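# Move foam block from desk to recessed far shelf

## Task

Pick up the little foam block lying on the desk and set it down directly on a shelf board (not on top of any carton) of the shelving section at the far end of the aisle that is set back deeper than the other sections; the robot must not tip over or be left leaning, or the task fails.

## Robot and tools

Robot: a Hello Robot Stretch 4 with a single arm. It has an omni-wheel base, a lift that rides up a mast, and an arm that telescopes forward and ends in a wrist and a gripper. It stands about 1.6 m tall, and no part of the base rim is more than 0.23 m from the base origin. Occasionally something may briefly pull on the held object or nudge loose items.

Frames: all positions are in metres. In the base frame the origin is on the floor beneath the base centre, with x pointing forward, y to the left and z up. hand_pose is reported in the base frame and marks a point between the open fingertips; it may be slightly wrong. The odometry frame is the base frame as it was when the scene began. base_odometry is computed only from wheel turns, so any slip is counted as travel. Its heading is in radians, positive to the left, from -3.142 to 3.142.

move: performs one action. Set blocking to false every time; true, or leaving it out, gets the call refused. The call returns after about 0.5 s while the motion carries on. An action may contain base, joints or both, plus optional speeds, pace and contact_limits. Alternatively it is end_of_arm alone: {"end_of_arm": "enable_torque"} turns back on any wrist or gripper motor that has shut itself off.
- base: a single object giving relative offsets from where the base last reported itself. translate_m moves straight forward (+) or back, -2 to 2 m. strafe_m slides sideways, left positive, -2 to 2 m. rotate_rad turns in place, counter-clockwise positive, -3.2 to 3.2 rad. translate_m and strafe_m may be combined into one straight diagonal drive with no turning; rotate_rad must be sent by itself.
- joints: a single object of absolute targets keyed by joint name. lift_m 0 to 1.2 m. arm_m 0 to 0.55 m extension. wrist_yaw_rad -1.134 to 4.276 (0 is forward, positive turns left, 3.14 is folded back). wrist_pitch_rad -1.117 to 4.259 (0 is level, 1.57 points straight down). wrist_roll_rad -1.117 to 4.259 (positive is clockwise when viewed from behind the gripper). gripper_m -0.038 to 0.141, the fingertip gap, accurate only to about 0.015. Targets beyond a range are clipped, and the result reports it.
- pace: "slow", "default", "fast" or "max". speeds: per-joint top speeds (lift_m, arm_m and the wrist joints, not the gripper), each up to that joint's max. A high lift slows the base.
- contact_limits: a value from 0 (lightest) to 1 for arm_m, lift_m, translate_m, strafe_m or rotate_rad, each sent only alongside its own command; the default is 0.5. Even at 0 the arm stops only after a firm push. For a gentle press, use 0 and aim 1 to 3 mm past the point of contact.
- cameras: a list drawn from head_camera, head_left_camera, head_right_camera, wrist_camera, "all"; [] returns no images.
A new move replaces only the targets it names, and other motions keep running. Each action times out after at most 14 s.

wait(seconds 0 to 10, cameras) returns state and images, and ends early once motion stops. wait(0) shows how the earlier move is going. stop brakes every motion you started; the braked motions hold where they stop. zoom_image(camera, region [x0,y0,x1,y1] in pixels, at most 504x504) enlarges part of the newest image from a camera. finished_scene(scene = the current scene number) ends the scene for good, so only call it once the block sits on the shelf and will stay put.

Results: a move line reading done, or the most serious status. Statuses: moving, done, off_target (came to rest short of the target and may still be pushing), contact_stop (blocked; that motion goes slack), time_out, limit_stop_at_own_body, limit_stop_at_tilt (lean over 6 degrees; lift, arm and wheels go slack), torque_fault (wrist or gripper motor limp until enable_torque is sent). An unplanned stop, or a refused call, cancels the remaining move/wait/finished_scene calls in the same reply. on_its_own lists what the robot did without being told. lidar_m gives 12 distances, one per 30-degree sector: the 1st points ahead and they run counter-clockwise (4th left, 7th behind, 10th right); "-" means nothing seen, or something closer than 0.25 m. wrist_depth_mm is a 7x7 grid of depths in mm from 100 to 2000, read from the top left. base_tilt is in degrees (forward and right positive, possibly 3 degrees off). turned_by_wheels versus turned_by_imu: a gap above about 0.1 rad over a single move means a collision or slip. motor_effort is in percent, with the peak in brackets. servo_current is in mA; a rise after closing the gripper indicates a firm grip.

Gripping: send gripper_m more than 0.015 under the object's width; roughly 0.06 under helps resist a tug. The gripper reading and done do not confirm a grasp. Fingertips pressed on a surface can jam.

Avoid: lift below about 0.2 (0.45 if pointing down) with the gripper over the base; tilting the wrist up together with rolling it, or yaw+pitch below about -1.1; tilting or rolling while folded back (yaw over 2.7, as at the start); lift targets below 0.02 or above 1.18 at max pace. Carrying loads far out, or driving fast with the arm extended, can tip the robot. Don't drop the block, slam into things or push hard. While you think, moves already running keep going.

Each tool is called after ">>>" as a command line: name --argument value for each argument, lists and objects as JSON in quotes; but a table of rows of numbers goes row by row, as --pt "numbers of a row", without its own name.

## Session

>>> move --blocking false

Scene clock: 0.00 s.
base_odometry: x=+0.000 y=+0.000 heading=+0.000
turned_by_wheels: +0.000
turned_by_imu: +0.000
base_tilt: forward=+0.3 right=+1.3
lidar_m: 1.83 1.83 2.11 1.03 1.04 1.25 1.87 1.89 1.17 1.09 1.06 1.21
base_status: not commanded
joint_positions: lift_m=+0.246 arm_m=+0.002 wrist_yaw_rad=+3.068 wrist_pitch_rad=+0.002 wrist_roll_rad=+0.000 gripper_m=+0.056
joint_status: not commanded
measured_speeds: all 0
motor_effort: lift_m=+20 arm_m=-4 wheel_0=+0 wheel_1=-1 wheel_2=+0
servo_current: wrist_yaw_rad=39 wrist_pitch_rad=46 wrist_roll_rad=26 gripper_m=39
hand_pose: x=-0.1080 y=+0.1084 z=+0.4236 quat_wxyz=(+0.037, -0.001, +0.000, +0.999) (m; base frame)
wrist_depth_mm: - 138 - - - - - / 114 139 - - - - - / 117 140 285 - - - - / 136 177 - - - - - / - 1863 - - - - - / 1397 1464 196 1464 1397 1537 1336 / 1008 917 1060 152 976 1008 1060
pictures: head_camera, head_left_camera, head_right_camera, wrist_camera
camera_calibration:
wrist_camera: T_world_to_cam=[[0.121255, 0.991667, 0.0435218, -0.135582], [0.0279103, 0.0404218, -0.998793, 0.474762], [-0.992229, 0.122323, -0.0227764, 0.118878], [0, 0, 0, 1]] pos_world=[0.121144, 0.10072, 0.482798]

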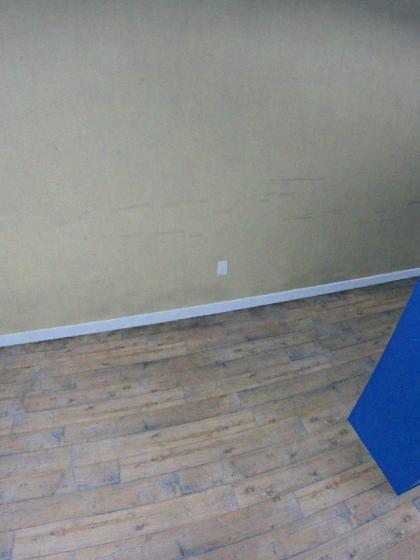

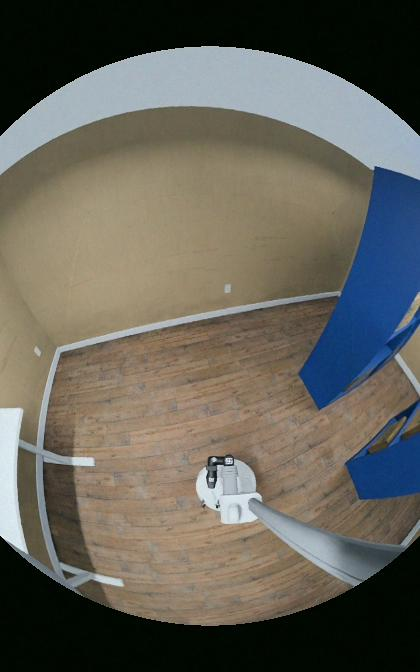

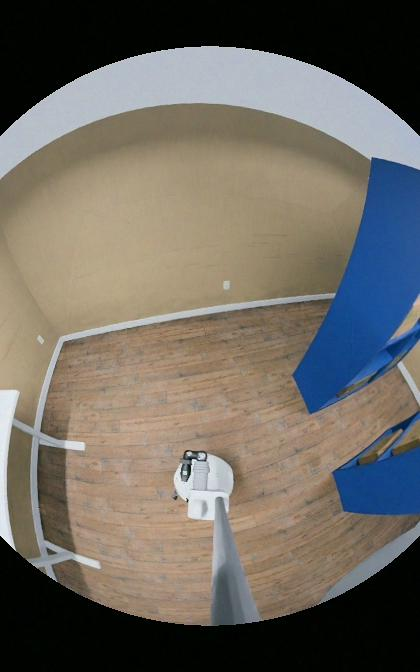

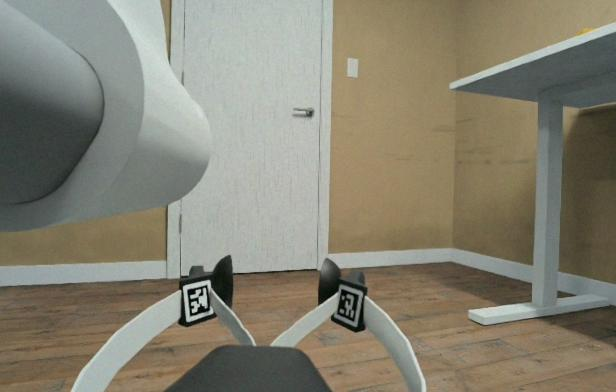

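>>> move --base '{"rotate_rad": 1.4}' --joints '{"wrist_yaw_rad": 0.0, "wrist_pitch_rad": 0.4}' --blocking false --cameras '[]'

>>> wait --seconds 4

Scene clock: 7.67 s.
move: moving
base_odometry: x=+0.000 y=+0.000 heading=+0.261
turned_by_wheels: +0.261
turned_by_imu: +0.256
base_tilt: forward=+0.4 right=+1.5
lidar_m: 1.83 1.90 1.07 1.02 1.09 1.95 1.84 2.00 1.07 1.05 1.06 1.91
base_status: rotate_rad moving
joint_positions: lift_m=+0.246 arm_m=+0.002 wrist_yaw_rad=+2.464 wrist_pitch_rad=+0.397 wrist_roll_rad=+0.000 gripper_m=+0.056
joint_status: wrist_yaw_rad moving; wrist_pitch_rad moving
measured_speeds: translate_m=+0.000 strafe_m=+0.000 rotate_rad=+0.991 lift_m=+0.000 arm_m=+0.000 wrist_yaw_rad=-1.808 wrist_pitch_rad=+0.196 wrist_roll_rad=+0.000
motor_effort: lift_m=+20(20) arm_m=-4(4) wheel_0=-7(8) wheel_1=-5(7) wheel_2=-8(8)
servo_current: wrist_yaw_rad=72(130) wrist_pitch_rad=46(78) wrist_roll_rad=26(33) gripper_m=39(52)
hand_pose: x=+0.0206 y=+0.2348 z=+0.3128 quat_wxyz=(+0.326, -0.186, +0.065, +0.925) (m; base frame)
wrist_depth_mm: - - - - - - - / - - - - - - - / 1499 1661 1756 1756 1661 1618 - / 1078 1098 1138 1138 1160 1182 1182 / 809 809 831 854 831 854 854 / 640 654 197 640 683 676 683 / 293 276 559 109 530 564 574
pictures: none
No camera images: "cameras" was empty.

Scene clock: 9.60 s.
earlier move: done
base_odometry: x=+0.000 y=+0.000 heading=+1.400
turned_by_wheels: +1.139
turned_by_imu: +1.124
base_tilt: forward=+0.4 right=+1.4
lidar_m: 1.07 1.02 1.13 1.90 1.85 2.02 1.07 1.06 1.11 1.86 1.83 1.97
base_status: done
joint_positions: lift_m=+0.246 arm_m=+0.002 wrist_yaw_rad=+0.004 wrist_pitch_rad=+0.400 wrist_roll_rad=+0.000 gripper_m=+0.056
joint_status: all done
measured_speeds: all 0
motor_effort: lift_m=+20(20) arm_m=-4(4) wheel_0=-3(9) wheel_1=+0(8) wheel_2=-1(9)
servo_current: wrist_yaw_rad=46(130) wrist_pitch_rad=33(78) wrist_roll_rad=26(33) gripper_m=33(52)
hand_pose: x=+0.4391 y=-0.0865 z=+0.3120 quat_wxyz=(+0.980, +0.000, +0.199, +0.002) (m; base frame)
wrist_depth_mm: - - - - - - - / - - - - - - - / 1366 1464 1499 1537 1708 1708 1499 / 1060 1060 1060 1098 1138 1138 1182 / 788 798 809 820 854 842 854 / 640 640 197 621 668 668 668 / 544 521 559 109 530 559 574
wait: 1.93 of 4 s (the move ended)
pictures: head_camera, head_left_camera, head_right_camera, wrist_camera
camera_calibration:
wrist_camera: T_world_to_cam=[[-0.0238234, -0.997991, 0.0587036, -0.1169], [-0.409704, -0.0438162, -0.911166, 0.513371], [0.911907, -0.0457581, -0.407837, -0.0475091], [0, 0, 0, 1]] pos_world=[0.250869, -0.0963452, 0.455253]

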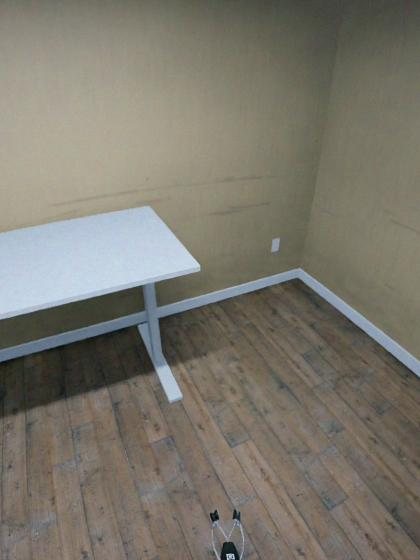

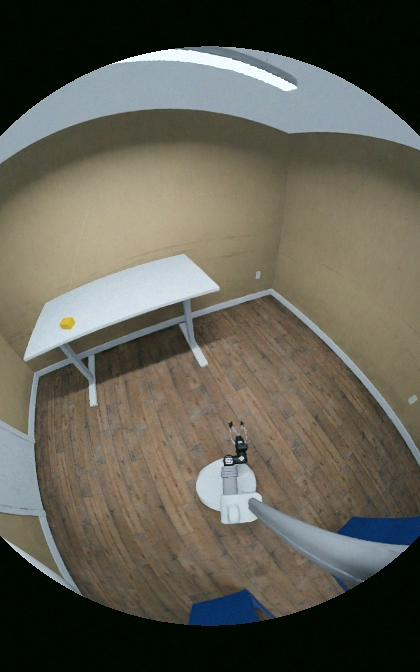

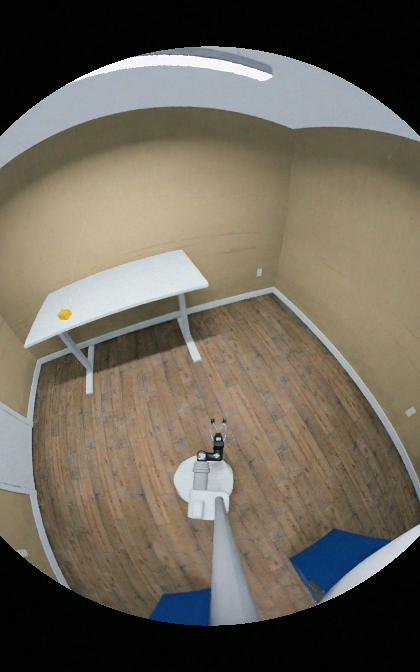

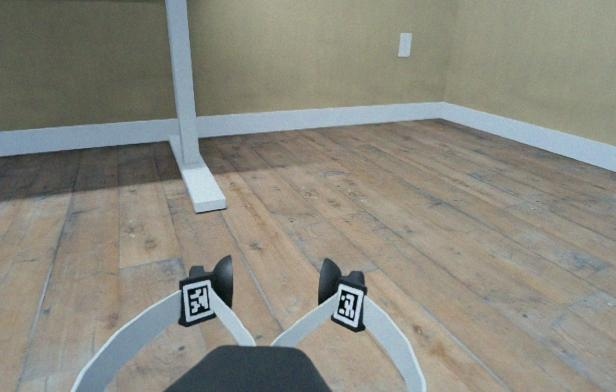

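>>> move --base '{"rotate_rad": 0.365}' --pace "fast" --blocking false --cameras '[]'

>>> wait --seconds 2 --cameras '[]'

>>> move --base '{"translate_m": 0.5, "strafe_m": 0.9}' --joints '{"lift_m": 0.95, "gripper_m": 0.141}' --pace "fast" --blocking false --cameras '[]'

>>> wait --seconds 5

Scene clock: 100.67 s.
move: moving
base_odometry: x=+0.000 y=+0.000 heading=+1.713
turned_by_wheels: +0.313
turned_by_imu: +0.308
base_tilt: forward=+0.4 right=+1.3
lidar_m: 1.03 1.04 1.37 1.82 1.90 1.10 1.08 1.06 2.02 1.83 1.85 1.11
base_status: rotate_rad moving
joint_positions: lift_m=+0.246 arm_m=+0.002 wrist_yaw_rad=+0.003 wrist_pitch_rad=+0.400 wrist_roll_rad=+0.000 gripper_m=+0.056
joint_status: not commanded
measured_speeds: translate_m=+0.000 strafe_m=+0.001 rotate_rad=+0.603 lift_m=+0.000 arm_m=+0.000 wrist_yaw_rad=+0.000 wrist_pitch_rad=+0.000 wrist_roll_rad=+0.000
motor_effort: lift_m=+20(20) arm_m=-4(4) wheel_0=-3(8) wheel_1=-2(7) wheel_2=-1(10)
servo_current: wrist_yaw_rad=39(52) wrist_pitch_rad=46(52) wrist_roll_rad=33(33) gripper_m=46(52)
hand_pose: x=+0.4391 y=-0.0866 z=+0.3120 quat_wxyz=(+0.980, +0.000, +0.199, +0.002) (m; base frame)
wrist_depth_mm: - - - 1098 - - - / - - - - - - - / 1430 1430 1499 1499 1576 1576 1576 / 1060 1060 1078 1098 1138 1138 1182 / 798 809 809 820 831 866 842 / 627 640 198 634 676 676 676 / 539 517 559 109 539 554 569
pictures: none
No camera images: "cameras" was empty.

Scene clock: 101.20 s.
earlier move: done
base_odometry: x=+0.000 y=+0.000 heading=+1.765
turned_by_wheels: +0.052
turned_by_imu: +0.051
base_tilt: forward=+0.3 right=+1.4
lidar_m: 1.03 1.07 1.41 1.83 1.93 1.09 1.09 1.05 1.94 1.82 1.89 1.10
base_status: done
joint_positions: lift_m=+0.246 arm_m=+0.002 wrist_yaw_rad=+0.003 wrist_pitch_rad=+0.400 wrist_roll_rad=+0.000 gripper_m=+0.056
joint_status: not commanded
measured_speeds: all 0
motor_effort: lift_m=+20(20) arm_m=-4(4) wheel_0=-2(8) wheel_1=+2(7) wheel_2=+2(10)
servo_current: wrist_yaw_rad=33(52) wrist_pitch_rad=33(52) wrist_roll_rad=20(33) gripper_m=39(52)
hand_pose: x=+0.4391 y=-0.0866 z=+0.3120 quat_wxyz=(+0.980, +0.000, +0.199, +0.002) (m; base frame)
wrist_depth_mm: - - - - - - - / - - - - - - - / 1430 1430 1464 1366 1397 1576 1618 / 1060 1042 1078 1118 1118 1118 1160 / 788 798 820 831 831 842 878 / 640 640 197 627 661 661 668 / 544 521 564 109 530 554 574
wait: 0.53 of 2 s (the move ended)
pictures: none
No camera images: "cameras" was empty.

Scene clock: 101.70 s.
move: moving
base_odometry: x=-0.049 y=+0.016 heading=+1.765
turned_by_wheels: +0.000
turned_by_imu: +0.000
base_tilt: forward=+0.4 right=+1.4
lidar_m: 1.00 1.05 1.40 1.80 1.88 1.11 1.10 1.09 2.01 1.87 1.91 1.08
base_status: translate_m moving; strafe_m moving
joint_positions: lift_m=+0.311 arm_m=+0.002 wrist_yaw_rad=+0.003 wrist_pitch_rad=+0.400 wrist_roll_rad=+0.000 gripper_m=+0.076
joint_status: lift_m moving; gripper_m moving
measured_speeds: translate_m=+0.099 strafe_m=+0.173 rotate_rad=+0.000 lift_m=+0.247 arm_m=+0.000 wrist_yaw_rad=+0.000 wrist_pitch_rad=+0.000 wrist_roll_rad=+0.000
motor_effort: lift_m=+25(28) arm_m=-4(4) wheel_0=-8(9) wheel_1=+10(12) wheel_2=-7(7)
servo_current: wrist_yaw_rad=39(46) wrist_pitch_rad=33(52) wrist_roll_rad=26(39) gripper_m=91(91)
hand_pose: x=+0.4391 y=-0.0866 z=+0.3770 quat_wxyz=(+0.980, +0.000, +0.199, +0.002) (m; base frame)
wrist_depth_mm: - - - - 1078 - - / - - - - 1118 - - / - - - - 1576 - - / 1205 1182 1229 1229 1255 1281 1308 / 891 891 917 917 946 946 960 / 715 699 199 741 198 741 750 / 609 585 627 109 621 647 634
pictures: none
No camera images: "cameras" was empty.

Scene clock: 105.50 s.
earlier move: done
base_odometry: x=-0.979 y=+0.317 heading=+1.765
turned_by_wheels: +0.000
turned_by_imu: +0.003
base_tilt: forward=+0.4 right=+1.4
lidar_m: 0.49 0.52 1.05 0.97 1.04 1.41 1.57 1.63 2.11 2.71 0.76 0.53
base_status: done
joint_positions: lift_m=+0.950 arm_m=+0.002 wrist_yaw_rad=+0.003 wrist_pitch_rad=+0.400 wrist_roll_rad=+0.000 gripper_m=+0.141
joint_status: all done
measured_speeds: all 0
motor_effort: lift_m=+23(29) arm_m=-4(4) wheel_0=+0(9) wheel_1=-2(13) wheel_2=+0(8)
servo_current: wrist_yaw_rad=39(46) wrist_pitch_rad=39(52) wrist_roll_rad=26(39) gripper_m=46(124)
hand_pose: x=+0.4391 y=-0.0866 z=+1.0156 quat_wxyz=(+0.980, +0.000, +0.199, +0.002) (m; base frame)
wrist_depth_mm: - - - - - - - / - - - - - - - / - - - - - - - / - - - - - - - / - - - - 433 - - / - 185 - - 195 - - / 1308 1308 - - 1397 1430 1430
wait: 3.80 of 5 s (the move ended)
pictures: head_camera, head_left_camera, head_right_camera, wrist_camera
camera_calibration:
wrist_camera: T_world_to_cam=[[-0.024224, -0.997981, 0.0587071, -0.158142], [-0.40984, -0.043649, -0.911113, 1.15449], [0.911836, -0.0461313, -0.407955, 0.239616], [0, 0, 0, 1]] pos_world=[0.250835, -0.096377, 1.15891]

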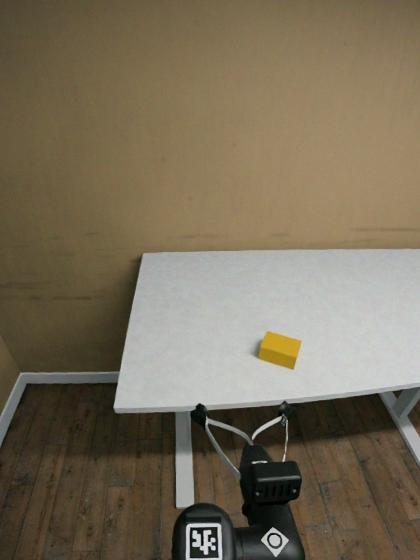

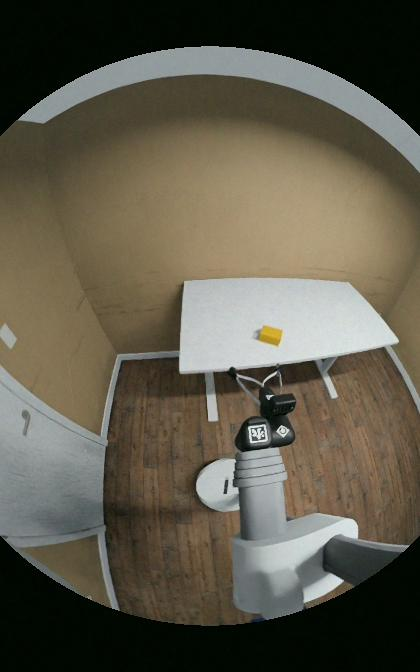

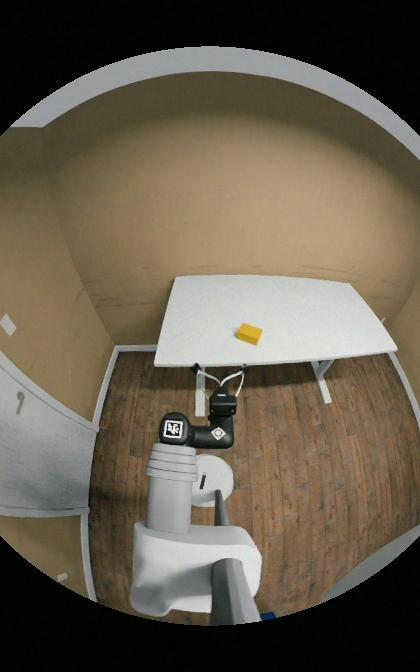

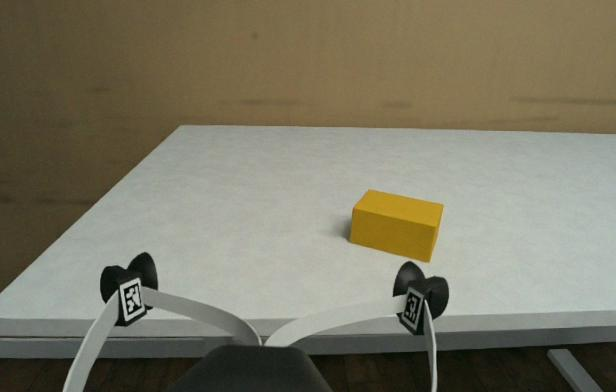

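>>> zoom_image --camera "wrist_camera" --region '[320, 170, 470, 280]'

>>> zoom_image --camera "head_camera" --region '[240, 320, 320, 380]'

Scaled by 3.360.

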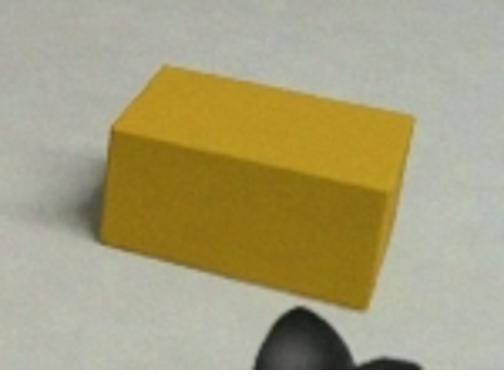

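Scaled by 6.300 from the camera's 420x560 image, which has a finer 1200x1600 frame.

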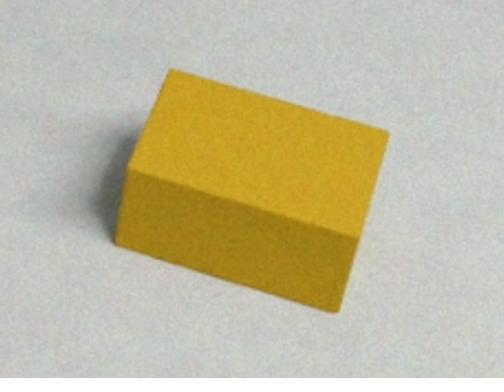

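>>> move --base '{"strafe_m": -0.427}' --joints '{"wrist_yaw_rad": 1.125, "arm_m": 0.318, "lift_m": 0.965}' --blocking false --cameras '[]'

>>> wait --seconds 4 --cameras '["head_camera", "wrist_camera"]'

Scene clock: 224.50 s.
move: moving
base_odometry: x=-0.943 y=+0.325 heading=+1.765
turned_by_wheels: +0.000
turned_by_imu: -0.001
base_tilt: forward=+0.2 right=+1.3
lidar_m: 0.50 0.51 1.09 1.01 1.07 1.45 1.57 1.61 2.12 2.66 0.76 0.55
base_status: strafe_m moving
joint_positions: lift_m=+0.965 arm_m=+0.054 wrist_yaw_rad=+0.603 wrist_pitch_rad=+0.400 wrist_roll_rad=+0.000 gripper_m=+0.141
joint_status: lift_m moving; arm_m moving; wrist_yaw_rad moving
measured_speeds: translate_m=+0.001 strafe_m=-0.143 rotate_rad=-0.004 lift_m=+0.000 arm_m=+0.198 wrist_yaw_rad=+1.806 wrist_pitch_rad=+0.000 wrist_roll_rad=+0.000
motor_effort: lift_m=+24(26) arm_m=+9(9) wheel_0=+9(9) wheel_1=-9(9) wheel_2=+0(1)
servo_current: wrist_yaw_rad=104(117) wrist_pitch_rad=39(46) wrist_roll_rad=26(33) gripper_m=52(52)
hand_pose: x=+0.4937 y=+0.0786 z=+1.0305 quat_wxyz=(+0.936, -0.059, +0.190, +0.291) (m; base frame)
wrist_depth_mm: - - - - - - - / - - - - - - - / - - - - - - - / - - - - - - - / - - - - - - - / - 187 - - 194 - - / - 1366 1366 - - - -
pictures: none
No camera images: "cameras" was empty.

Scene clock: 227.20 s.
earlier move: done
base_odometry: x=-0.560 y=+0.400 heading=+1.765
turned_by_wheels: +0.000
turned_by_imu: -0.001
base_tilt: forward=+0.3 right=+1.3
lidar_m: 0.52 0.54 0.72 1.40 1.45 1.95 1.54 1.72 2.41 2.27 0.79 0.56
base_status: done
joint_positions: lift_m=+0.965 arm_m=+0.318 wrist_yaw_rad=+1.121 wrist_pitch_rad=+0.400 wrist_roll_rad=+0.000 gripper_m=+0.141
joint_status: all done
measured_speeds: all 0
motor_effort: lift_m=+24(26) arm_m=+6(11) wheel_0=+0(11) wheel_1=+0(9) wheel_2=+1(2)
servo_current: wrist_yaw_rad=33(117) wrist_pitch_rad=46(59) wrist_roll_rad=26(33) gripper_m=39(52)
hand_pose: x=+0.6828 y=+0.2013 z=+1.0306 quat_wxyz=(+0.830, -0.106, +0.168, +0.521) (m; base frame)
wrist_depth_mm: - - - - - - - / - - - - - - - / 1205 - - - - - - / 1229 - - - - - - / 1336 - - - - - - / - 185 - 167 195 - - / 1397 - - - - - -
wait: 2.70 of 4 s (the move ended)
pictures: head_camera, wrist_camera
camera_calibration:
wrist_camera: T_world_to_cam=[[0.886972, -0.458076, 0.058707, -0.596651], [-0.139915, -0.387686, -0.911111, 1.16553], [0.440118, 0.799916, -0.407958, 0.188555], [0, 0, 0, 1]] pos_world=[0.609301, 0.0277186, 1.17388]

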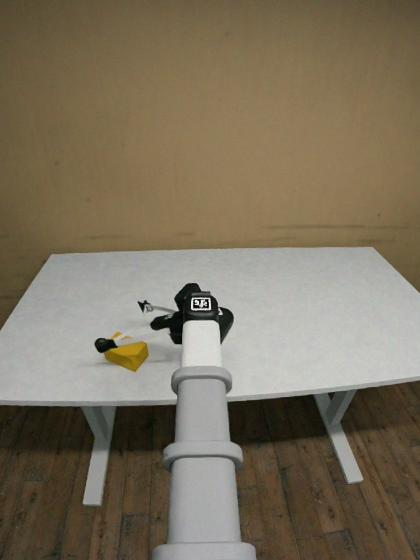

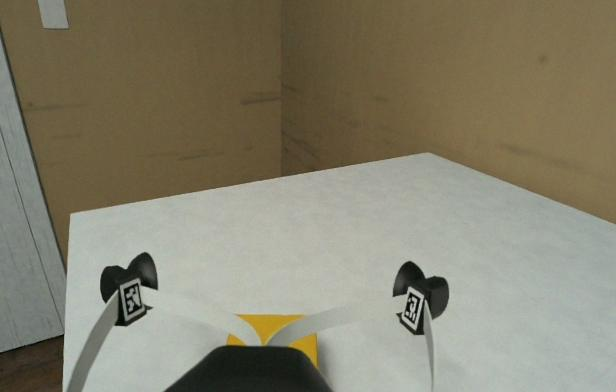

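>>> move --joints '{"lift_m": 0.885}' --speeds '{"lift_m": 0.1}' --contact_limits '{"lift_m": 0.2}' --blocking false --cameras '[]'

>>> wait --seconds 2 --cameras '["head_camera", "wrist_camera"]'

Scene clock: 245.30 s.
move: moving
base_odometry: x=-0.560 y=+0.400 heading=+1.765
turned_by_wheels: +0.000
turned_by_imu: -0.001
base_tilt: forward=+0.2 right=+1.4
lidar_m: 0.52 0.55 0.72 1.38 1.45 1.95 1.54 1.72 2.41 2.28 0.81 0.56
base_status: not commanded
joint_positions: lift_m=+0.931 arm_m=+0.318 wrist_yaw_rad=+1.121 wrist_pitch_rad=+0.400 wrist_roll_rad=+0.000 gripper_m=+0.141
joint_status: lift_m moving
measured_speeds: translate_m=+0.000 strafe_m=+0.000 rotate_rad=+0.000 lift_m=-0.100 arm_m=+0.000 wrist_yaw_rad=+0.000 wrist_pitch_rad=+0.000 wrist_roll_rad=+0.000
motor_effort: lift_m=+13(23) arm_m=+7(7) wheel_0=+0(0) wheel_1=+0(0) wheel_2=+1(1)
servo_current: wrist_yaw_rad=26(39) wrist_pitch_rad=33(52) wrist_roll_rad=20(33) gripper_m=46(52)
contact_limits: lift_m 0.2
hand_pose: x=+0.6828 y=+0.2013 z=+0.9968 quat_wxyz=(+0.830, -0.106, +0.168, +0.521) (m; base frame)
wrist_depth_mm: - - - - - - - / - - - - - - - / 1205 - - - - - - / 1255 - - - - - - / 1336 - - - - - - / - 185 266 266 196 - - / 1308 - - - - - -
pictures: none
No camera images: "cameras" was empty.

Scene clock: 246.23 s.
earlier move: done
base_odometry: x=-0.560 y=+0.400 heading=+1.765
turned_by_wheels: +0.000
turned_by_imu: +0.000
base_tilt: forward=+0.3 right=+1.4
lidar_m: 0.52 0.55 0.70 1.40 1.45 1.97 1.54 1.70 2.43 2.27 0.80 0.57
base_status: not commanded
joint_positions: lift_m=+0.885 arm_m=+0.318 wrist_yaw_rad=+1.121 wrist_pitch_rad=+0.400 wrist_roll_rad=+0.000 gripper_m=+0.141
joint_status: all done
measured_speeds: all 0
motor_effort: lift_m=+14(23) arm_m=+6(7) wheel_0=+0(0) wheel_1=+0(1) wheel_2=+0(1)
servo_current: wrist_yaw_rad=39(52) wrist_pitch_rad=39(52) wrist_roll_rad=33(39) gripper_m=46(52)
contact_limits: lift_m 0.2
hand_pose: x=+0.6828 y=+0.2013 z=+0.9513 quat_wxyz=(+0.830, -0.106, +0.168, +0.521) (m; base frame)
wrist_depth_mm: - - - - - - - / - - - - - - - / 1160 - - - - - - / 1229 - - - - - - / - - 243 246 - - - / - 185 195 196 195 - - / - - 180 109 - - -
wait: 0.93 of 2 s (the move ended)
pictures: head_camera, wrist_camera
camera_calibration:
wrist_camera: T_world_to_cam=[[0.886972, -0.458076, 0.0587073, -0.592003], [-0.139915, -0.387686, -0.911111, 1.09334], [0.440118, 0.799916, -0.407958, 0.156233], [0, 0, 0, 1]] pos_world=[0.609304, 0.0277186, 1.09465]

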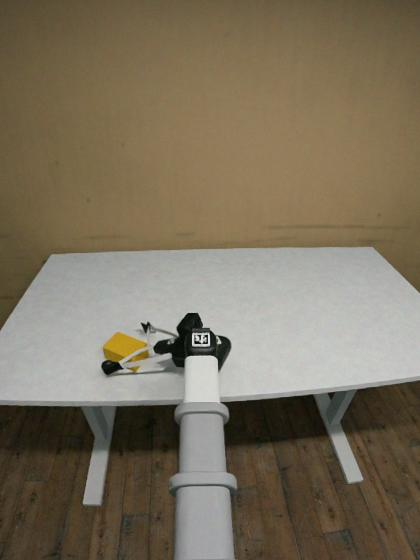

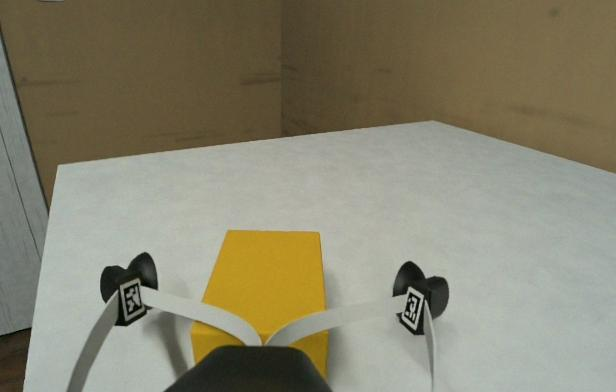

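>>> move --joints '{"lift_m": 0.876}' --speeds '{"lift_m": 0.03}' --contact_limits '{"lift_m": 0.15}' --blocking false --cameras '[]'

>>> wait --seconds 1 --cameras '["wrist_camera"]'

Scene clock: 255.43 s.
move: moving
base_odometry: x=-0.560 y=+0.400 heading=+1.765
turned_by_wheels: +0.000
turned_by_imu: -0.001
base_tilt: forward=+0.4 right=+1.4
lidar_m: 0.54 0.53 0.71 1.39 1.47 1.95 1.52 1.70 2.41 2.27 0.80 0.56
base_status: not commanded
joint_positions: lift_m=+0.876 arm_m=+0.318 wrist_yaw_rad=+1.121 wrist_pitch_rad=+0.400 wrist_roll_rad=+0.000 gripper_m=+0.141
joint_status: lift_m moving
measured_speeds: all 0
motor_effort: lift_m=+13(16) arm_m=+6(7) wheel_0=+0(0) wheel_1=+0(0) wheel_2=+1(1)
servo_current: wrist_yaw_rad=39(46) wrist_pitch_rad=33(46) wrist_roll_rad=26(33) gripper_m=46(52)
contact_limits: lift_m 0.15
hand_pose: x=+0.6828 y=+0.2013 z=+0.9424 quat_wxyz=(+0.830, -0.106, +0.168, +0.521) (m; base frame)
wrist_depth_mm: - - - - - - - / - - - - - - - / 1160 - - - - - - / 1229 - - - - - - / - - 229 230 - - - / - 185 190 191 194 - - / - - 180 109 - - -
pictures: none
No camera images: "cameras" was empty.

Scene clock: 255.63 s.
earlier move: done
base_odometry: x=-0.560 y=+0.400 heading=+1.765
turned_by_wheels: +0.000
turned_by_imu: +0.000
base_tilt: forward=+0.4 right=+1.5
lidar_m: 0.52 0.53 0.73 1.38 1.45 1.96 1.55 1.72 2.42 2.26 0.80 0.56
base_status: not commanded
joint_positions: lift_m=+0.876 arm_m=+0.318 wrist_yaw_rad=+1.121 wrist_pitch_rad=+0.400 wrist_roll_rad=+0.000 gripper_m=+0.141
joint_status: all done
measured_speeds: all 0
motor_effort: lift_m=+14(16) arm_m=+6(7) wheel_0=+0(0) wheel_1=+0(1) wheel_2=+1(1)
servo_current: wrist_yaw_rad=33(46) wrist_pitch_rad=33(52) wrist_roll_rad=26(33) gripper_m=46(52)
contact_limits: lift_m 0.15
hand_pose: x=+0.6828 y=+0.2013 z=+0.9424 quat_wxyz=(+0.830, -0.106, +0.168, +0.521) (m; base frame)
wrist_depth_mm: - - - - - - - / - - - - - - - / 1182 - - - - - - / 1255 - - - - - - / - - 229 229 - - - / - 186 191 191 195 - - / - - 180 109 - - -
wait: 0.20 of 1 s (the move ended)
pictures: wrist_camera
camera_calibration:
wrist_camera: T_world_to_cam=[[0.886972, -0.458076, 0.0587072, -0.591477], [-0.139915, -0.387686, -0.911111, 1.08518], [0.440118, 0.799916, -0.407958, 0.152578], [0, 0, 0, 1]] pos_world=[0.609305, 0.0277186, 1.08569]

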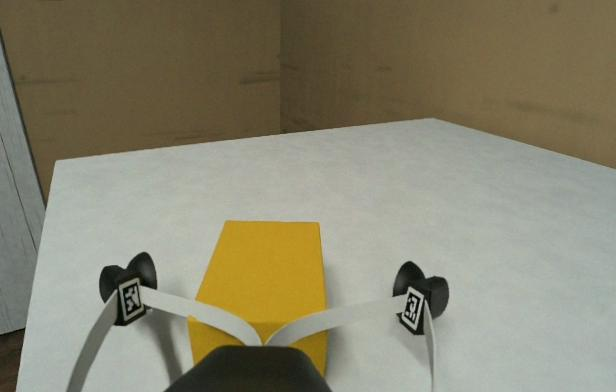

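>>> move --joints '{"lift_m": 0.87}' --speeds '{"lift_m": 0.03}' --contact_limits '{"lift_m": 0.1}' --blocking false --cameras '[]'

>>> wait --seconds 1 --cameras '[]'

Scene clock: 262.20 s.
move: moving
base_odometry: x=-0.560 y=+0.400 heading=+1.765
turned_by_wheels: +0.000
turned_by_imu: -0.001
base_tilt: forward=+0.4 right=+1.4
lidar_m: 0.52 0.54 0.72 1.40 1.46 1.96 1.54 1.72 2.43 2.27 0.79 0.56
base_status: not commanded
joint_positions: lift_m=+0.870 arm_m=+0.318 wrist_yaw_rad=+1.121 wrist_pitch_rad=+0.400 wrist_roll_rad=+0.000 gripper_m=+0.141
joint_status: lift_m moving
measured_speeds: all 0
motor_effort: lift_m=+14(14) arm_m=+6(6) wheel_0=+0(0) wheel_1=+0(1) wheel_2=+0(1)
servo_current: wrist_yaw_rad=39(46) wrist_pitch_rad=39(52) wrist_roll_rad=26(33) gripper_m=39(52)
contact_limits: lift_m 0.1
hand_pose: x=+0.6828 y=+0.2013 z=+0.9364 quat_wxyz=(+0.830, -0.106, +0.168, +0.521) (m; base frame)
wrist_depth_mm: - - - - - - - / - - - - - - - / 1160 - - - - - - / 1182 - - - - - - / - - 226 226 - - - / - 183 186 180 195 - - / - - - 109 - - -
pictures: none
No camera images: "cameras" was empty.

Scene clock: 262.30 s.
earlier move: done
base_odometry: x=-0.560 y=+0.400 heading=+1.765
turned_by_wheels: +0.000
turned_by_imu: +0.000
base_tilt: forward=+0.4 right=+1.3
lidar_m: 0.52 0.54 0.71 1.39 1.46 1.96 1.55 1.72 2.42 2.28 0.80 0.55
base_status: not commanded
joint_positions: lift_m=+0.870 arm_m=+0.318 wrist_yaw_rad=+1.121 wrist_pitch_rad=+0.400 wrist_roll_rad=+0.000 gripper_m=+0.141
joint_status: all done
measured_speeds: all 0
motor_effort: lift_m=+13(14) arm_m=+6(6) wheel_0=+0(0) wheel_1=+0(1) wheel_2=+0(1)
servo_current: wrist_yaw_rad=46(46) wrist_pitch_rad=33(52) wrist_roll_rad=26(33) gripper_m=52(52)
contact_limits: lift_m 0.1
hand_pose: x=+0.6828 y=+0.2013 z=+0.9364 quat_wxyz=(+0.830, -0.106, +0.168, +0.521) (m; base frame)
wrist_depth_mm: - - - - - - - / - - - - - - - / 1160 - - - - - - / 1255 - - - - - - / - - 227 227 - - - / - 182 186 180 195 - - / - - - 109 - - -
wait: 0.10 of 1 s (the move ended)
pictures: none
No camera images: "cameras" was empty.

>>> move --joints '{"gripper_m": 0.012}' --blocking false --cameras '[]'

>>> wait --seconds 2.5 --cameras '["wrist_camera", "head_camera"]'

Scene clock: 267.70 s.
move: moving
base_odometry: x=-0.560 y=+0.400 heading=+1.765
turned_by_wheels: +0.000
turned_by_imu: -0.001
base_tilt: forward=+0.3 right=+1.4
lidar_m: 0.53 0.53 0.70 1.38 1.47 1.93 1.54 1.69 2.42 2.28 0.81 0.56
base_status: not commanded
joint_positions: lift_m=+0.870 arm_m=+0.318 wrist_yaw_rad=+1.121 wrist_pitch_rad=+0.400 wrist_roll_rad=+0.000 gripper_m=+0.129
joint_status: gripper_m moving
measured_speeds: all 0
motor_effort: lift_m=+13(13) arm_m=+6(7) wheel_0=+0(0) wheel_1=+0(0) wheel_2=+0(1)
servo_current: wrist_yaw_rad=33(46) wrist_pitch_rad=46(52) wrist_roll_rad=33(33) gripper_m=117(117)
contact_limits: lift_m 0.1
hand_pose: x=+0.6828 y=+0.2013 z=+0.9364 quat_wxyz=(+0.830, -0.106, +0.168, +0.521) (m; base frame)
wrist_depth_mm: - - - - - - - / - - - - - - - / 1205 - - - - - - / 1229 - - - - - - / - - 224 225 - - - / - 186 186 179 190 - - / - - - 109 - - -
pictures: none
No camera images: "cameras" was empty.

Scene clock: 269.40 s.
earlier move: done
base_odometry: x=-0.560 y=+0.400 heading=+1.765
turned_by_wheels: +0.000
turned_by_imu: +0.000
base_tilt: forward=+0.3 right=+1.5
lidar_m: 0.51 0.53 0.70 1.41 1.46 1.95 1.54 1.71 2.42 2.26 0.81 0.55
base_status: not commanded
joint_positions: lift_m=+0.870 arm_m=+0.318 wrist_yaw_rad=+1.122 wrist_pitch_rad=+0.400 wrist_roll_rad=+0.000 gripper_m=+0.013
joint_status: all done
measured_speeds: all 0
motor_effort: lift_m=+14(14) arm_m=+6(7) wheel_0=+0(0) wheel_1=+0(1) wheel_2=+0(1)
servo_current: wrist_yaw_rad=39(46) wrist_pitch_rad=52(52) wrist_roll_rad=26(33) gripper_m=124(273)
contact_limits: lift_m 0.1
hand_pose: x=+0.6827 y=+0.2014 z=+0.9363 quat_wxyz=(+0.830, -0.106, +0.168, +0.521) (m; base frame)
wrist_depth_mm: - - - - - - - / - - - - - - - / 1182 - - - - - - / 1281 - - 243 - - - / - - 204 204 - - - / - 173 171 177 180 - - / - - - 139 - - -
wait: 1.70 of 2.5 s (the move ended)
pictures: head_camera, wrist_camera
camera_calibration:
wrist_camera: T_world_to_cam=[[0.887175, -0.457682, 0.0587108, -0.59123], [-0.139798, -0.387854, -0.911058, 1.07957], [0.439746, 0.80006, -0.408078, 0.150422], [0, 0, 0, 1]] pos_world=[0.609298, 0.0277749, 1.07965]

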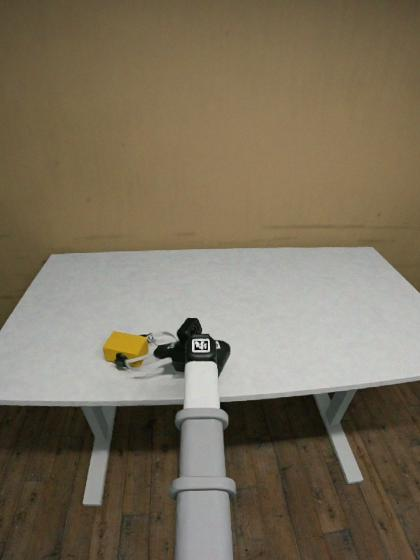

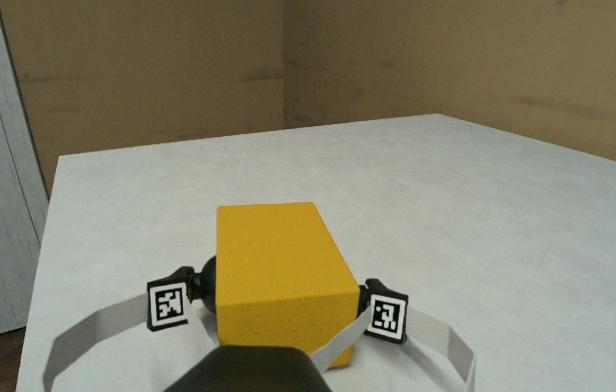

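>>> move --joints '{"lift_m": 1.0}' --speeds '{"lift_m": 0.15}' --blocking false --cameras '[]'

>>> wait --seconds 2 --cameras '["wrist_camera", "head_camera"]'

Scene clock: 276.93 s.
move: moving
base_odometry: x=-0.560 y=+0.400 heading=+1.765
turned_by_wheels: +0.000
turned_by_imu: -0.001
base_tilt: forward=+0.4 right=+1.4
lidar_m: 0.51 0.53 0.72 1.38 1.46 1.94 1.52 1.71 2.40 2.28 0.83 0.55
base_status: not commanded
joint_positions: lift_m=+0.909 arm_m=+0.318 wrist_yaw_rad=+1.122 wrist_pitch_rad=+0.400 wrist_roll_rad=+0.000 gripper_m=+0.013
joint_status: lift_m moving
measured_speeds: translate_m=+0.000 strafe_m=+0.000 rotate_rad=+0.000 lift_m=+0.149 arm_m=+0.000 wrist_yaw_rad=+0.000 wrist_pitch_rad=+0.000 wrist_roll_rad=+0.000
motor_effort: lift_m=+26(27) arm_m=+6(6) wheel_0=+0(0) wheel_1=+0(1) wheel_2=+0(1)
servo_current: wrist_yaw_rad=26(46) wrist_pitch_rad=39(52) wrist_roll_rad=33(33) gripper_m=124(130)
hand_pose: x=+0.6827 y=+0.2014 z=+0.9747 quat_wxyz=(+0.830, -0.106, +0.168, +0.521) (m; base frame)
wrist_depth_mm: - - - - - - - / - - - - - - - / 1229 - - - - - - / 1255 - - 244 - - - / - - 203 204 - - - / - 173 171 177 179 - - / 1281 - - 138 - - -
pictures: none
No camera images: "cameras" was empty.

Scene clock: 278.07 s.
earlier move: done
base_odometry: x=-0.560 y=+0.400 heading=+1.765
turned_by_wheels: +0.000
turned_by_imu: +0.000
base_tilt: forward=+0.4 right=+1.4
lidar_m: 0.50 0.54 0.71 1.39 1.46 1.94 1.55 1.71 2.42 2.28 0.80 0.57
base_status: not commanded
joint_positions: lift_m=+1.000 arm_m=+0.318 wrist_yaw_rad=+1.122 wrist_pitch_rad=+0.400 wrist_roll_rad=+0.000 gripper_m=+0.013
joint_status: all done
measured_speeds: all 0
motor_effort: lift_m=+24(27) arm_m=+6(7) wheel_0=+0(0) wheel_1=+0(1) wheel_2=+0(1)
servo_current: wrist_yaw_rad=26(52) wrist_pitch_rad=46(52) wrist_roll_rad=33(33) gripper_m=117(130)
hand_pose: x=+0.6827 y=+0.2014 z=+1.0655 quat_wxyz=(+0.830, -0.106, +0.168, +0.521) (m; base frame)
wrist_depth_mm: 1118 - - - - - - / - - - - - - - / 1182 - - - - - - / 1255 - - 256 - - - / 1336 - 204 204 - - - / 1430 172 171 177 180 - - / 1430 - - 139 - - -
wait: 1.13 of 2 s (the move ended)
pictures: head_camera, wrist_camera
camera_calibration:
wrist_camera: T_world_to_cam=[[0.887175, -0.457682, 0.0587108, -0.598818], [-0.139798, -0.387855, -0.911057, 1.19729], [0.439746, 0.80006, -0.408079, 0.203152], [0, 0, 0, 1]] pos_world=[0.609301, 0.0277749, 1.20886]

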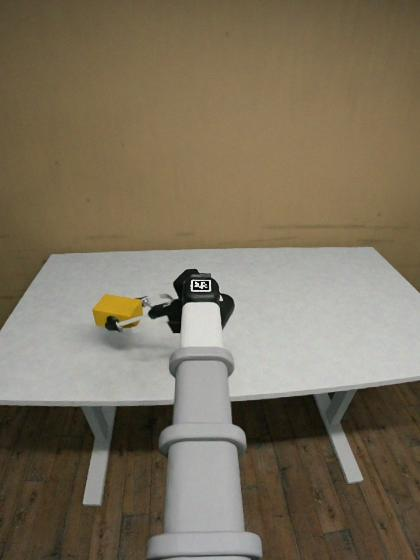

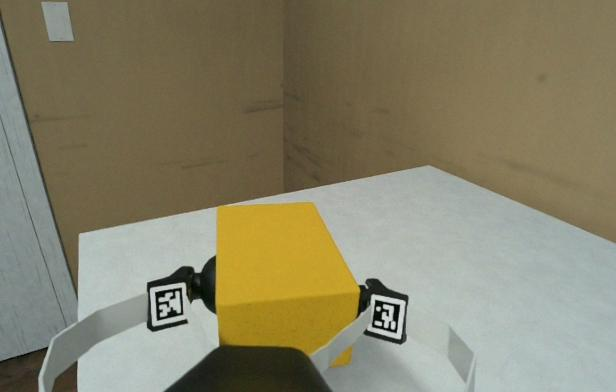

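>>> move --base '{"translate_m": -0.3}' --joints '{"arm_m": 0.0, "wrist_yaw_rad": 0.0}' --blocking false --cameras '[]'

>>> wait --seconds 3 --cameras '[]'

>>> move --base '{"rotate_rad": -3.11}' --pace "fast" --blocking false --cameras '[]'

>>> wait --seconds 6

Scene clock: 331.50 s.
move: moving
base_odometry: x=-0.554 y=+0.368 heading=+1.765
turned_by_wheels: +0.000
turned_by_imu: -0.001
base_tilt: forward=+0.3 right=+1.3
lidar_m: 0.54 0.58 0.77 1.38 1.45 1.95 1.51 1.68 2.43 2.26 0.86 0.59
base_status: translate_m moving
joint_positions: lift_m=+1.000 arm_m=+0.266 wrist_yaw_rad=+0.522 wrist_pitch_rad=+0.400 wrist_roll_rad=+0.000 gripper_m=+0.013
joint_status: arm_m moving; wrist_yaw_rad moving
joint sent to its limit — arm_m, lower limit.
measured_speeds: translate_m=-0.125 strafe_m=+0.002 rotate_rad=+0.005 lift_m=+0.000 arm_m=-0.199 wrist_yaw_rad=-1.805 wrist_pitch_rad=+0.000 wrist_roll_rad=+0.000
motor_effort: lift_m=+24(24) arm_m=-6(8) wheel_0=-7(8) wheel_1=-6(6) wheel_2=+10(10)
servo_current: wrist_yaw_rad=91(124) wrist_pitch_rad=46(46) wrist_roll_rad=26(33) gripper_m=130(130)
hand_pose: x=+0.7105 y=+0.0568 z=+1.0655 quat_wxyz=(+0.947, -0.051, +0.192, +0.253) (m; base frame)
wrist_depth_mm: - - - - - - - / - - - - - - - / - - - - - - - / - - - 242 - - - / - - 202 204 - - - / - 173 171 177 180 - - / - - - 139 - - -
pictures: none
No camera images: "cameras" was empty.

Scene clock: 333.47 s.
earlier move: done
base_odometry: x=-0.503 y=+0.105 heading=+1.765
turned_by_wheels: +0.000
turned_by_imu: +0.000
base_tilt: forward=+0.5 right=+1.4
lidar_m: 0.81 0.82 1.45 1.40 1.45 1.93 1.24 1.46 1.72 2.29 2.35 0.88
base_status: done
joint_positions: lift_m=+1.000 arm_m=+0.002 wrist_yaw_rad=+0.003 wrist_pitch_rad=+0.400 wrist_roll_rad=+0.000 gripper_m=+0.013
joint_status: all done
joint sent to its limit — arm_m, lower limit.
measured_speeds: all 0
motor_effort: lift_m=+24(24) arm_m=-6(10) wheel_0=-2(8) wheel_1=+0(8) wheel_2=-1(10)
servo_current: wrist_yaw_rad=46(124) wrist_pitch_rad=26(52) wrist_roll_rad=33(33) gripper_m=124(130)
hand_pose: x=+0.4393 y=-0.0866 z=+1.0655 quat_wxyz=(+0.980, +0.000, +0.199, +0.002) (m; base frame)
wrist_depth_mm: - - - - - - - / - - - - - - - / - - - - - - - / - - - 243 - - - / - - 203 205 - 1205 - / 1537 173 174 178 180 1708 1708 / 1430 1430 1397 139 1464 1366 1537
wait: 1.97 of 3 s (the move ended)
pictures: none
No camera images: "cameras" was empty.

Scene clock: 333.97 s.
move: moving
base_odometry: x=-0.503 y=+0.105 heading=+1.556
turned_by_wheels: -0.209
turned_by_imu: -0.206
base_tilt: forward=+0.3 right=+1.2
lidar_m: 0.82 0.82 0.96 1.39 1.39 1.66 1.24 1.25 1.47 2.29 2.29 0.95
base_status: rotate_rad moving
joint_positions: lift_m=+1.000 arm_m=+0.002 wrist_yaw_rad=+0.003 wrist_pitch_rad=+0.400 wrist_roll_rad=+0.000 gripper_m=+0.013
joint_status: not commanded
measured_speeds: translate_m=+0.000 strafe_m=+0.001 rotate_rad=-0.800 lift_m=+0.000 arm_m=+0.000 wrist_yaw_rad=+0.000 wrist_pitch_rad=+0.000 wrist_roll_rad=+0.000
motor_effort: lift_m=+24(24) arm_m=-6(6) wheel_0=+6(6) wheel_1=+5(7) wheel_2=+8(8)
servo_current: wrist_yaw_rad=39(46) wrist_pitch_rad=26(59) wrist_roll_rad=33(33) gripper_m=124(130)
hand_pose: x=+0.4393 y=-0.0866 z=+1.0655 quat_wxyz=(+0.980, +0.000, +0.199, +0.002) (m; base frame)
wrist_depth_mm: - - - - - - - / - - - - - - - / - - - - - - - / - - - 242 - - - / - - 203 204 1281 - - / - 174 174 176 180 1808 1921 / 1336 1397 1366 139 1430 1397 1464
pictures: none
No camera images: "cameras" was empty.

Scene clock: 336.73 s.
earlier move: done
base_odometry: x=-0.503 y=+0.105 heading=-1.345
turned_by_wheels: -2.901
turned_by_imu: -2.864
base_tilt: forward=+0.3 right=+1.4
lidar_m: 1.23 1.44 2.37 2.29 1.20 0.86 0.81 0.86 1.44 1.40 1.48 2.01
base_status: done
joint_positions: lift_m=+1.000 arm_m=+0.002 wrist_yaw_rad=+0.003 wrist_pitch_rad=+0.400 wrist_roll_rad=+0.000 gripper_m=+0.013
joint_status: not commanded
measured_speeds: all 0
motor_effort: lift_m=+24(24) arm_m=-6(7) wheel_0=+2(7) wheel_1=+2(8) wheel_2=+2(8)
servo_current: wrist_yaw_rad=26(46) wrist_pitch_rad=39(59) wrist_roll_rad=33(33) gripper_m=117(137)
hand_pose: x=+0.4393 y=-0.0866 z=+1.0655 quat_wxyz=(+0.980, +0.000, +0.199, +0.002) (m; base frame)
wrist_depth_mm: 1255 - - - - - - / 1205 - - - - - - / - - - - - - - / - - - 243 - - - / 1576 - 212 204 - - - / - 175 174 177 181 1863 1756 / 1366 1397 1397 139 1464 1366 1537
wait: 2.77 of 6 s (the move ended)
pictures: head_camera, head_left_camera, head_right_camera, wrist_camera
camera_calibration:
wrist_camera: T_world_to_cam=[[-0.0241126, -0.997984, 0.0587114, -0.161096], [-0.409972, -0.0436917, -0.911051, 1.20007], [0.911779, -0.0460378, -0.408092, 0.259985], [0, 0, 0, 1]] pos_world=[0.25106, -0.096369, 1.20888]

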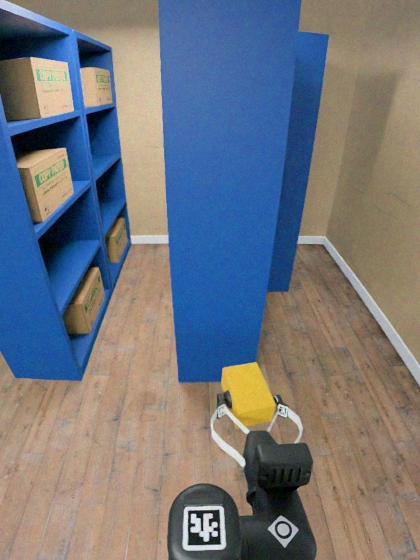

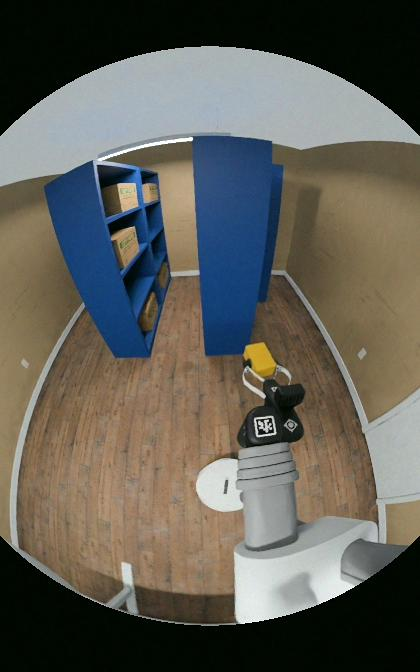

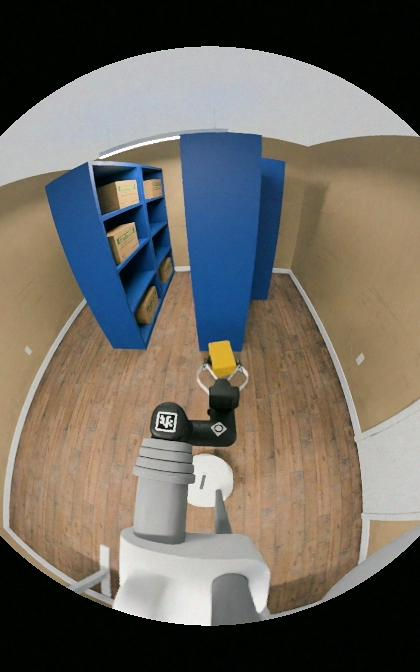

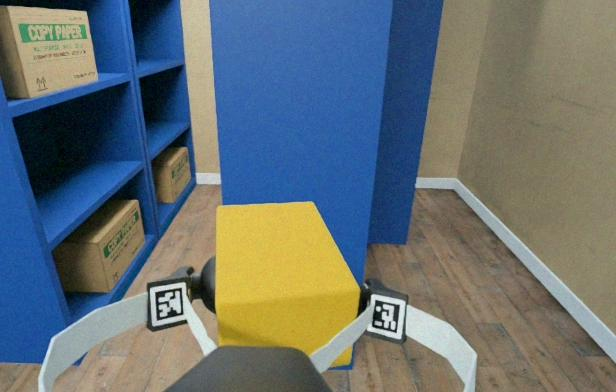

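>>> move --base '{"translate_m": 0.45, "strafe_m": 0.448}' --blocking false --cameras '[]'

>>> wait --seconds 5

Scene clock: 355.33 s.
move: moving
base_odometry: x=-0.474 y=+0.087 heading=-1.345
turned_by_wheels: +0.000
turned_by_imu: -0.001
base_tilt: forward=+0.5 right=+1.6
lidar_m: 1.21 1.40 2.36 2.24 1.22 0.88 0.84 0.88 1.47 1.41 1.49 1.27
base_status: translate_m moving; strafe_m moving
joint_positions: lift_m=+1.000 arm_m=+0.002 wrist_yaw_rad=+0.003 wrist_pitch_rad=+0.400 wrist_roll_rad=+0.000 gripper_m=+0.013
joint_status: not commanded
measured_speeds: translate_m=+0.091 strafe_m=+0.090 rotate_rad=-0.002 lift_m=+0.000 arm_m=+0.000 wrist_yaw_rad=+0.000 wrist_pitch_rad=+0.000 wrist_roll_rad=+0.000
motor_effort: lift_m=+24(24) arm_m=-6(6) wheel_0=-6(6) wheel_1=+9(10) wheel_2=-8(8)
servo_current: wrist_yaw_rad=39(52) wrist_pitch_rad=46(52) wrist_roll_rad=26(33) gripper_m=124(124)
hand_pose: x=+0.4393 y=-0.0866 z=+1.0655 quat_wxyz=(+0.980, +0.000, +0.199, +0.002) (m; base frame)
wrist_depth_mm: 1205 - - - - - - / 1160 - - - - - - / - - - - - - - / - - - 244 - - - / 1618 - 212 204 - - - / - 173 174 178 181 1921 1708 / 1308 1464 1336 139 1464 1366 1499
pictures: none
No camera images: "cameras" was empty.

Scene clock: 358.70 s.
earlier move: done
base_odometry: x=+0.035 y=-0.233 heading=-1.345
turned_by_wheels: +0.000
turned_by_imu: +0.001
base_tilt: forward=+0.4 right=+1.3
lidar_m: 1.17 0.85 1.91 1.85 1.92 1.32 1.27 1.32 1.92 1.87 1.92 0.86
base_status: done
joint_positions: lift_m=+1.000 arm_m=+0.002 wrist_yaw_rad=+0.003 wrist_pitch_rad=+0.400 wrist_roll_rad=+0.000 gripper_m=+0.013
joint_status: not commanded
measured_speeds: all 0
motor_effort: lift_m=+24(24) arm_m=-6(6) wheel_0=-2(7) wheel_1=+1(11) wheel_2=-1(9)
servo_current: wrist_yaw_rad=52(52) wrist_pitch_rad=46(52) wrist_roll_rad=26(33) gripper_m=111(130)
hand_pose: x=+0.4393 y=-0.0866 z=+1.0655 quat_wxyz=(+0.980, +0.000, +0.199, +0.002) (m; base frame)
wrist_depth_mm: 661 854 - - - - - / 699 878 - - - - - / - - - - - - - / - - - - - - - / - - 203 204 - - - / - 173 171 177 180 - - / - 1229 176 139 - - -
wait: 3.37 of 5 s (the move ended)
pictures: head_camera, head_left_camera, head_right_camera, wrist_camera
camera_calibration:
wrist_camera: T_world_to_cam=[[-0.0241171, -0.997984, 0.0587114, -0.161096], [-0.409972, -0.0436898, -0.911051, 1.20007], [0.911779, -0.0460419, -0.408092, 0.259994], [0, 0, 0, 1]] pos_world=[0.251052, -0.0963694, 1.20888]

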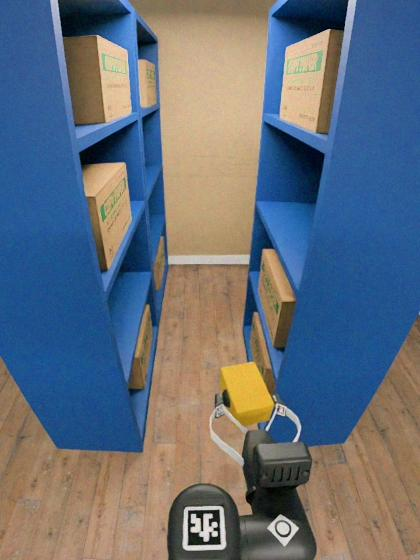

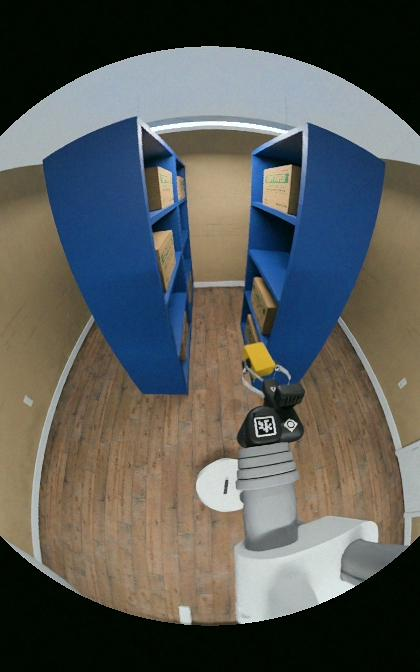

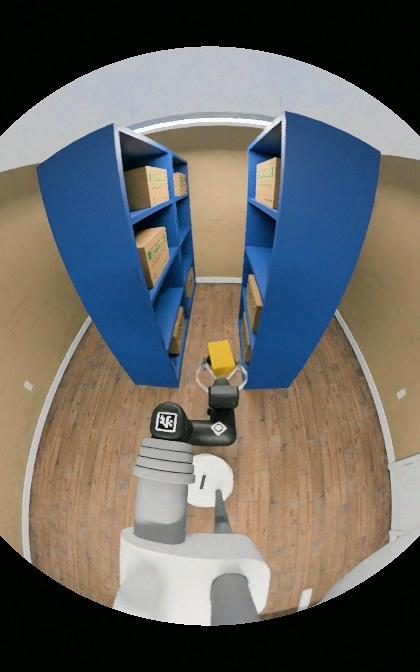

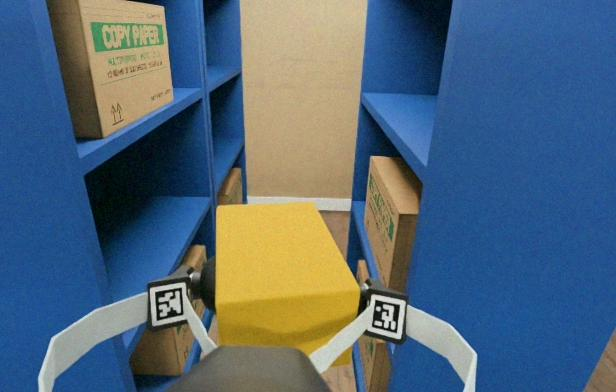

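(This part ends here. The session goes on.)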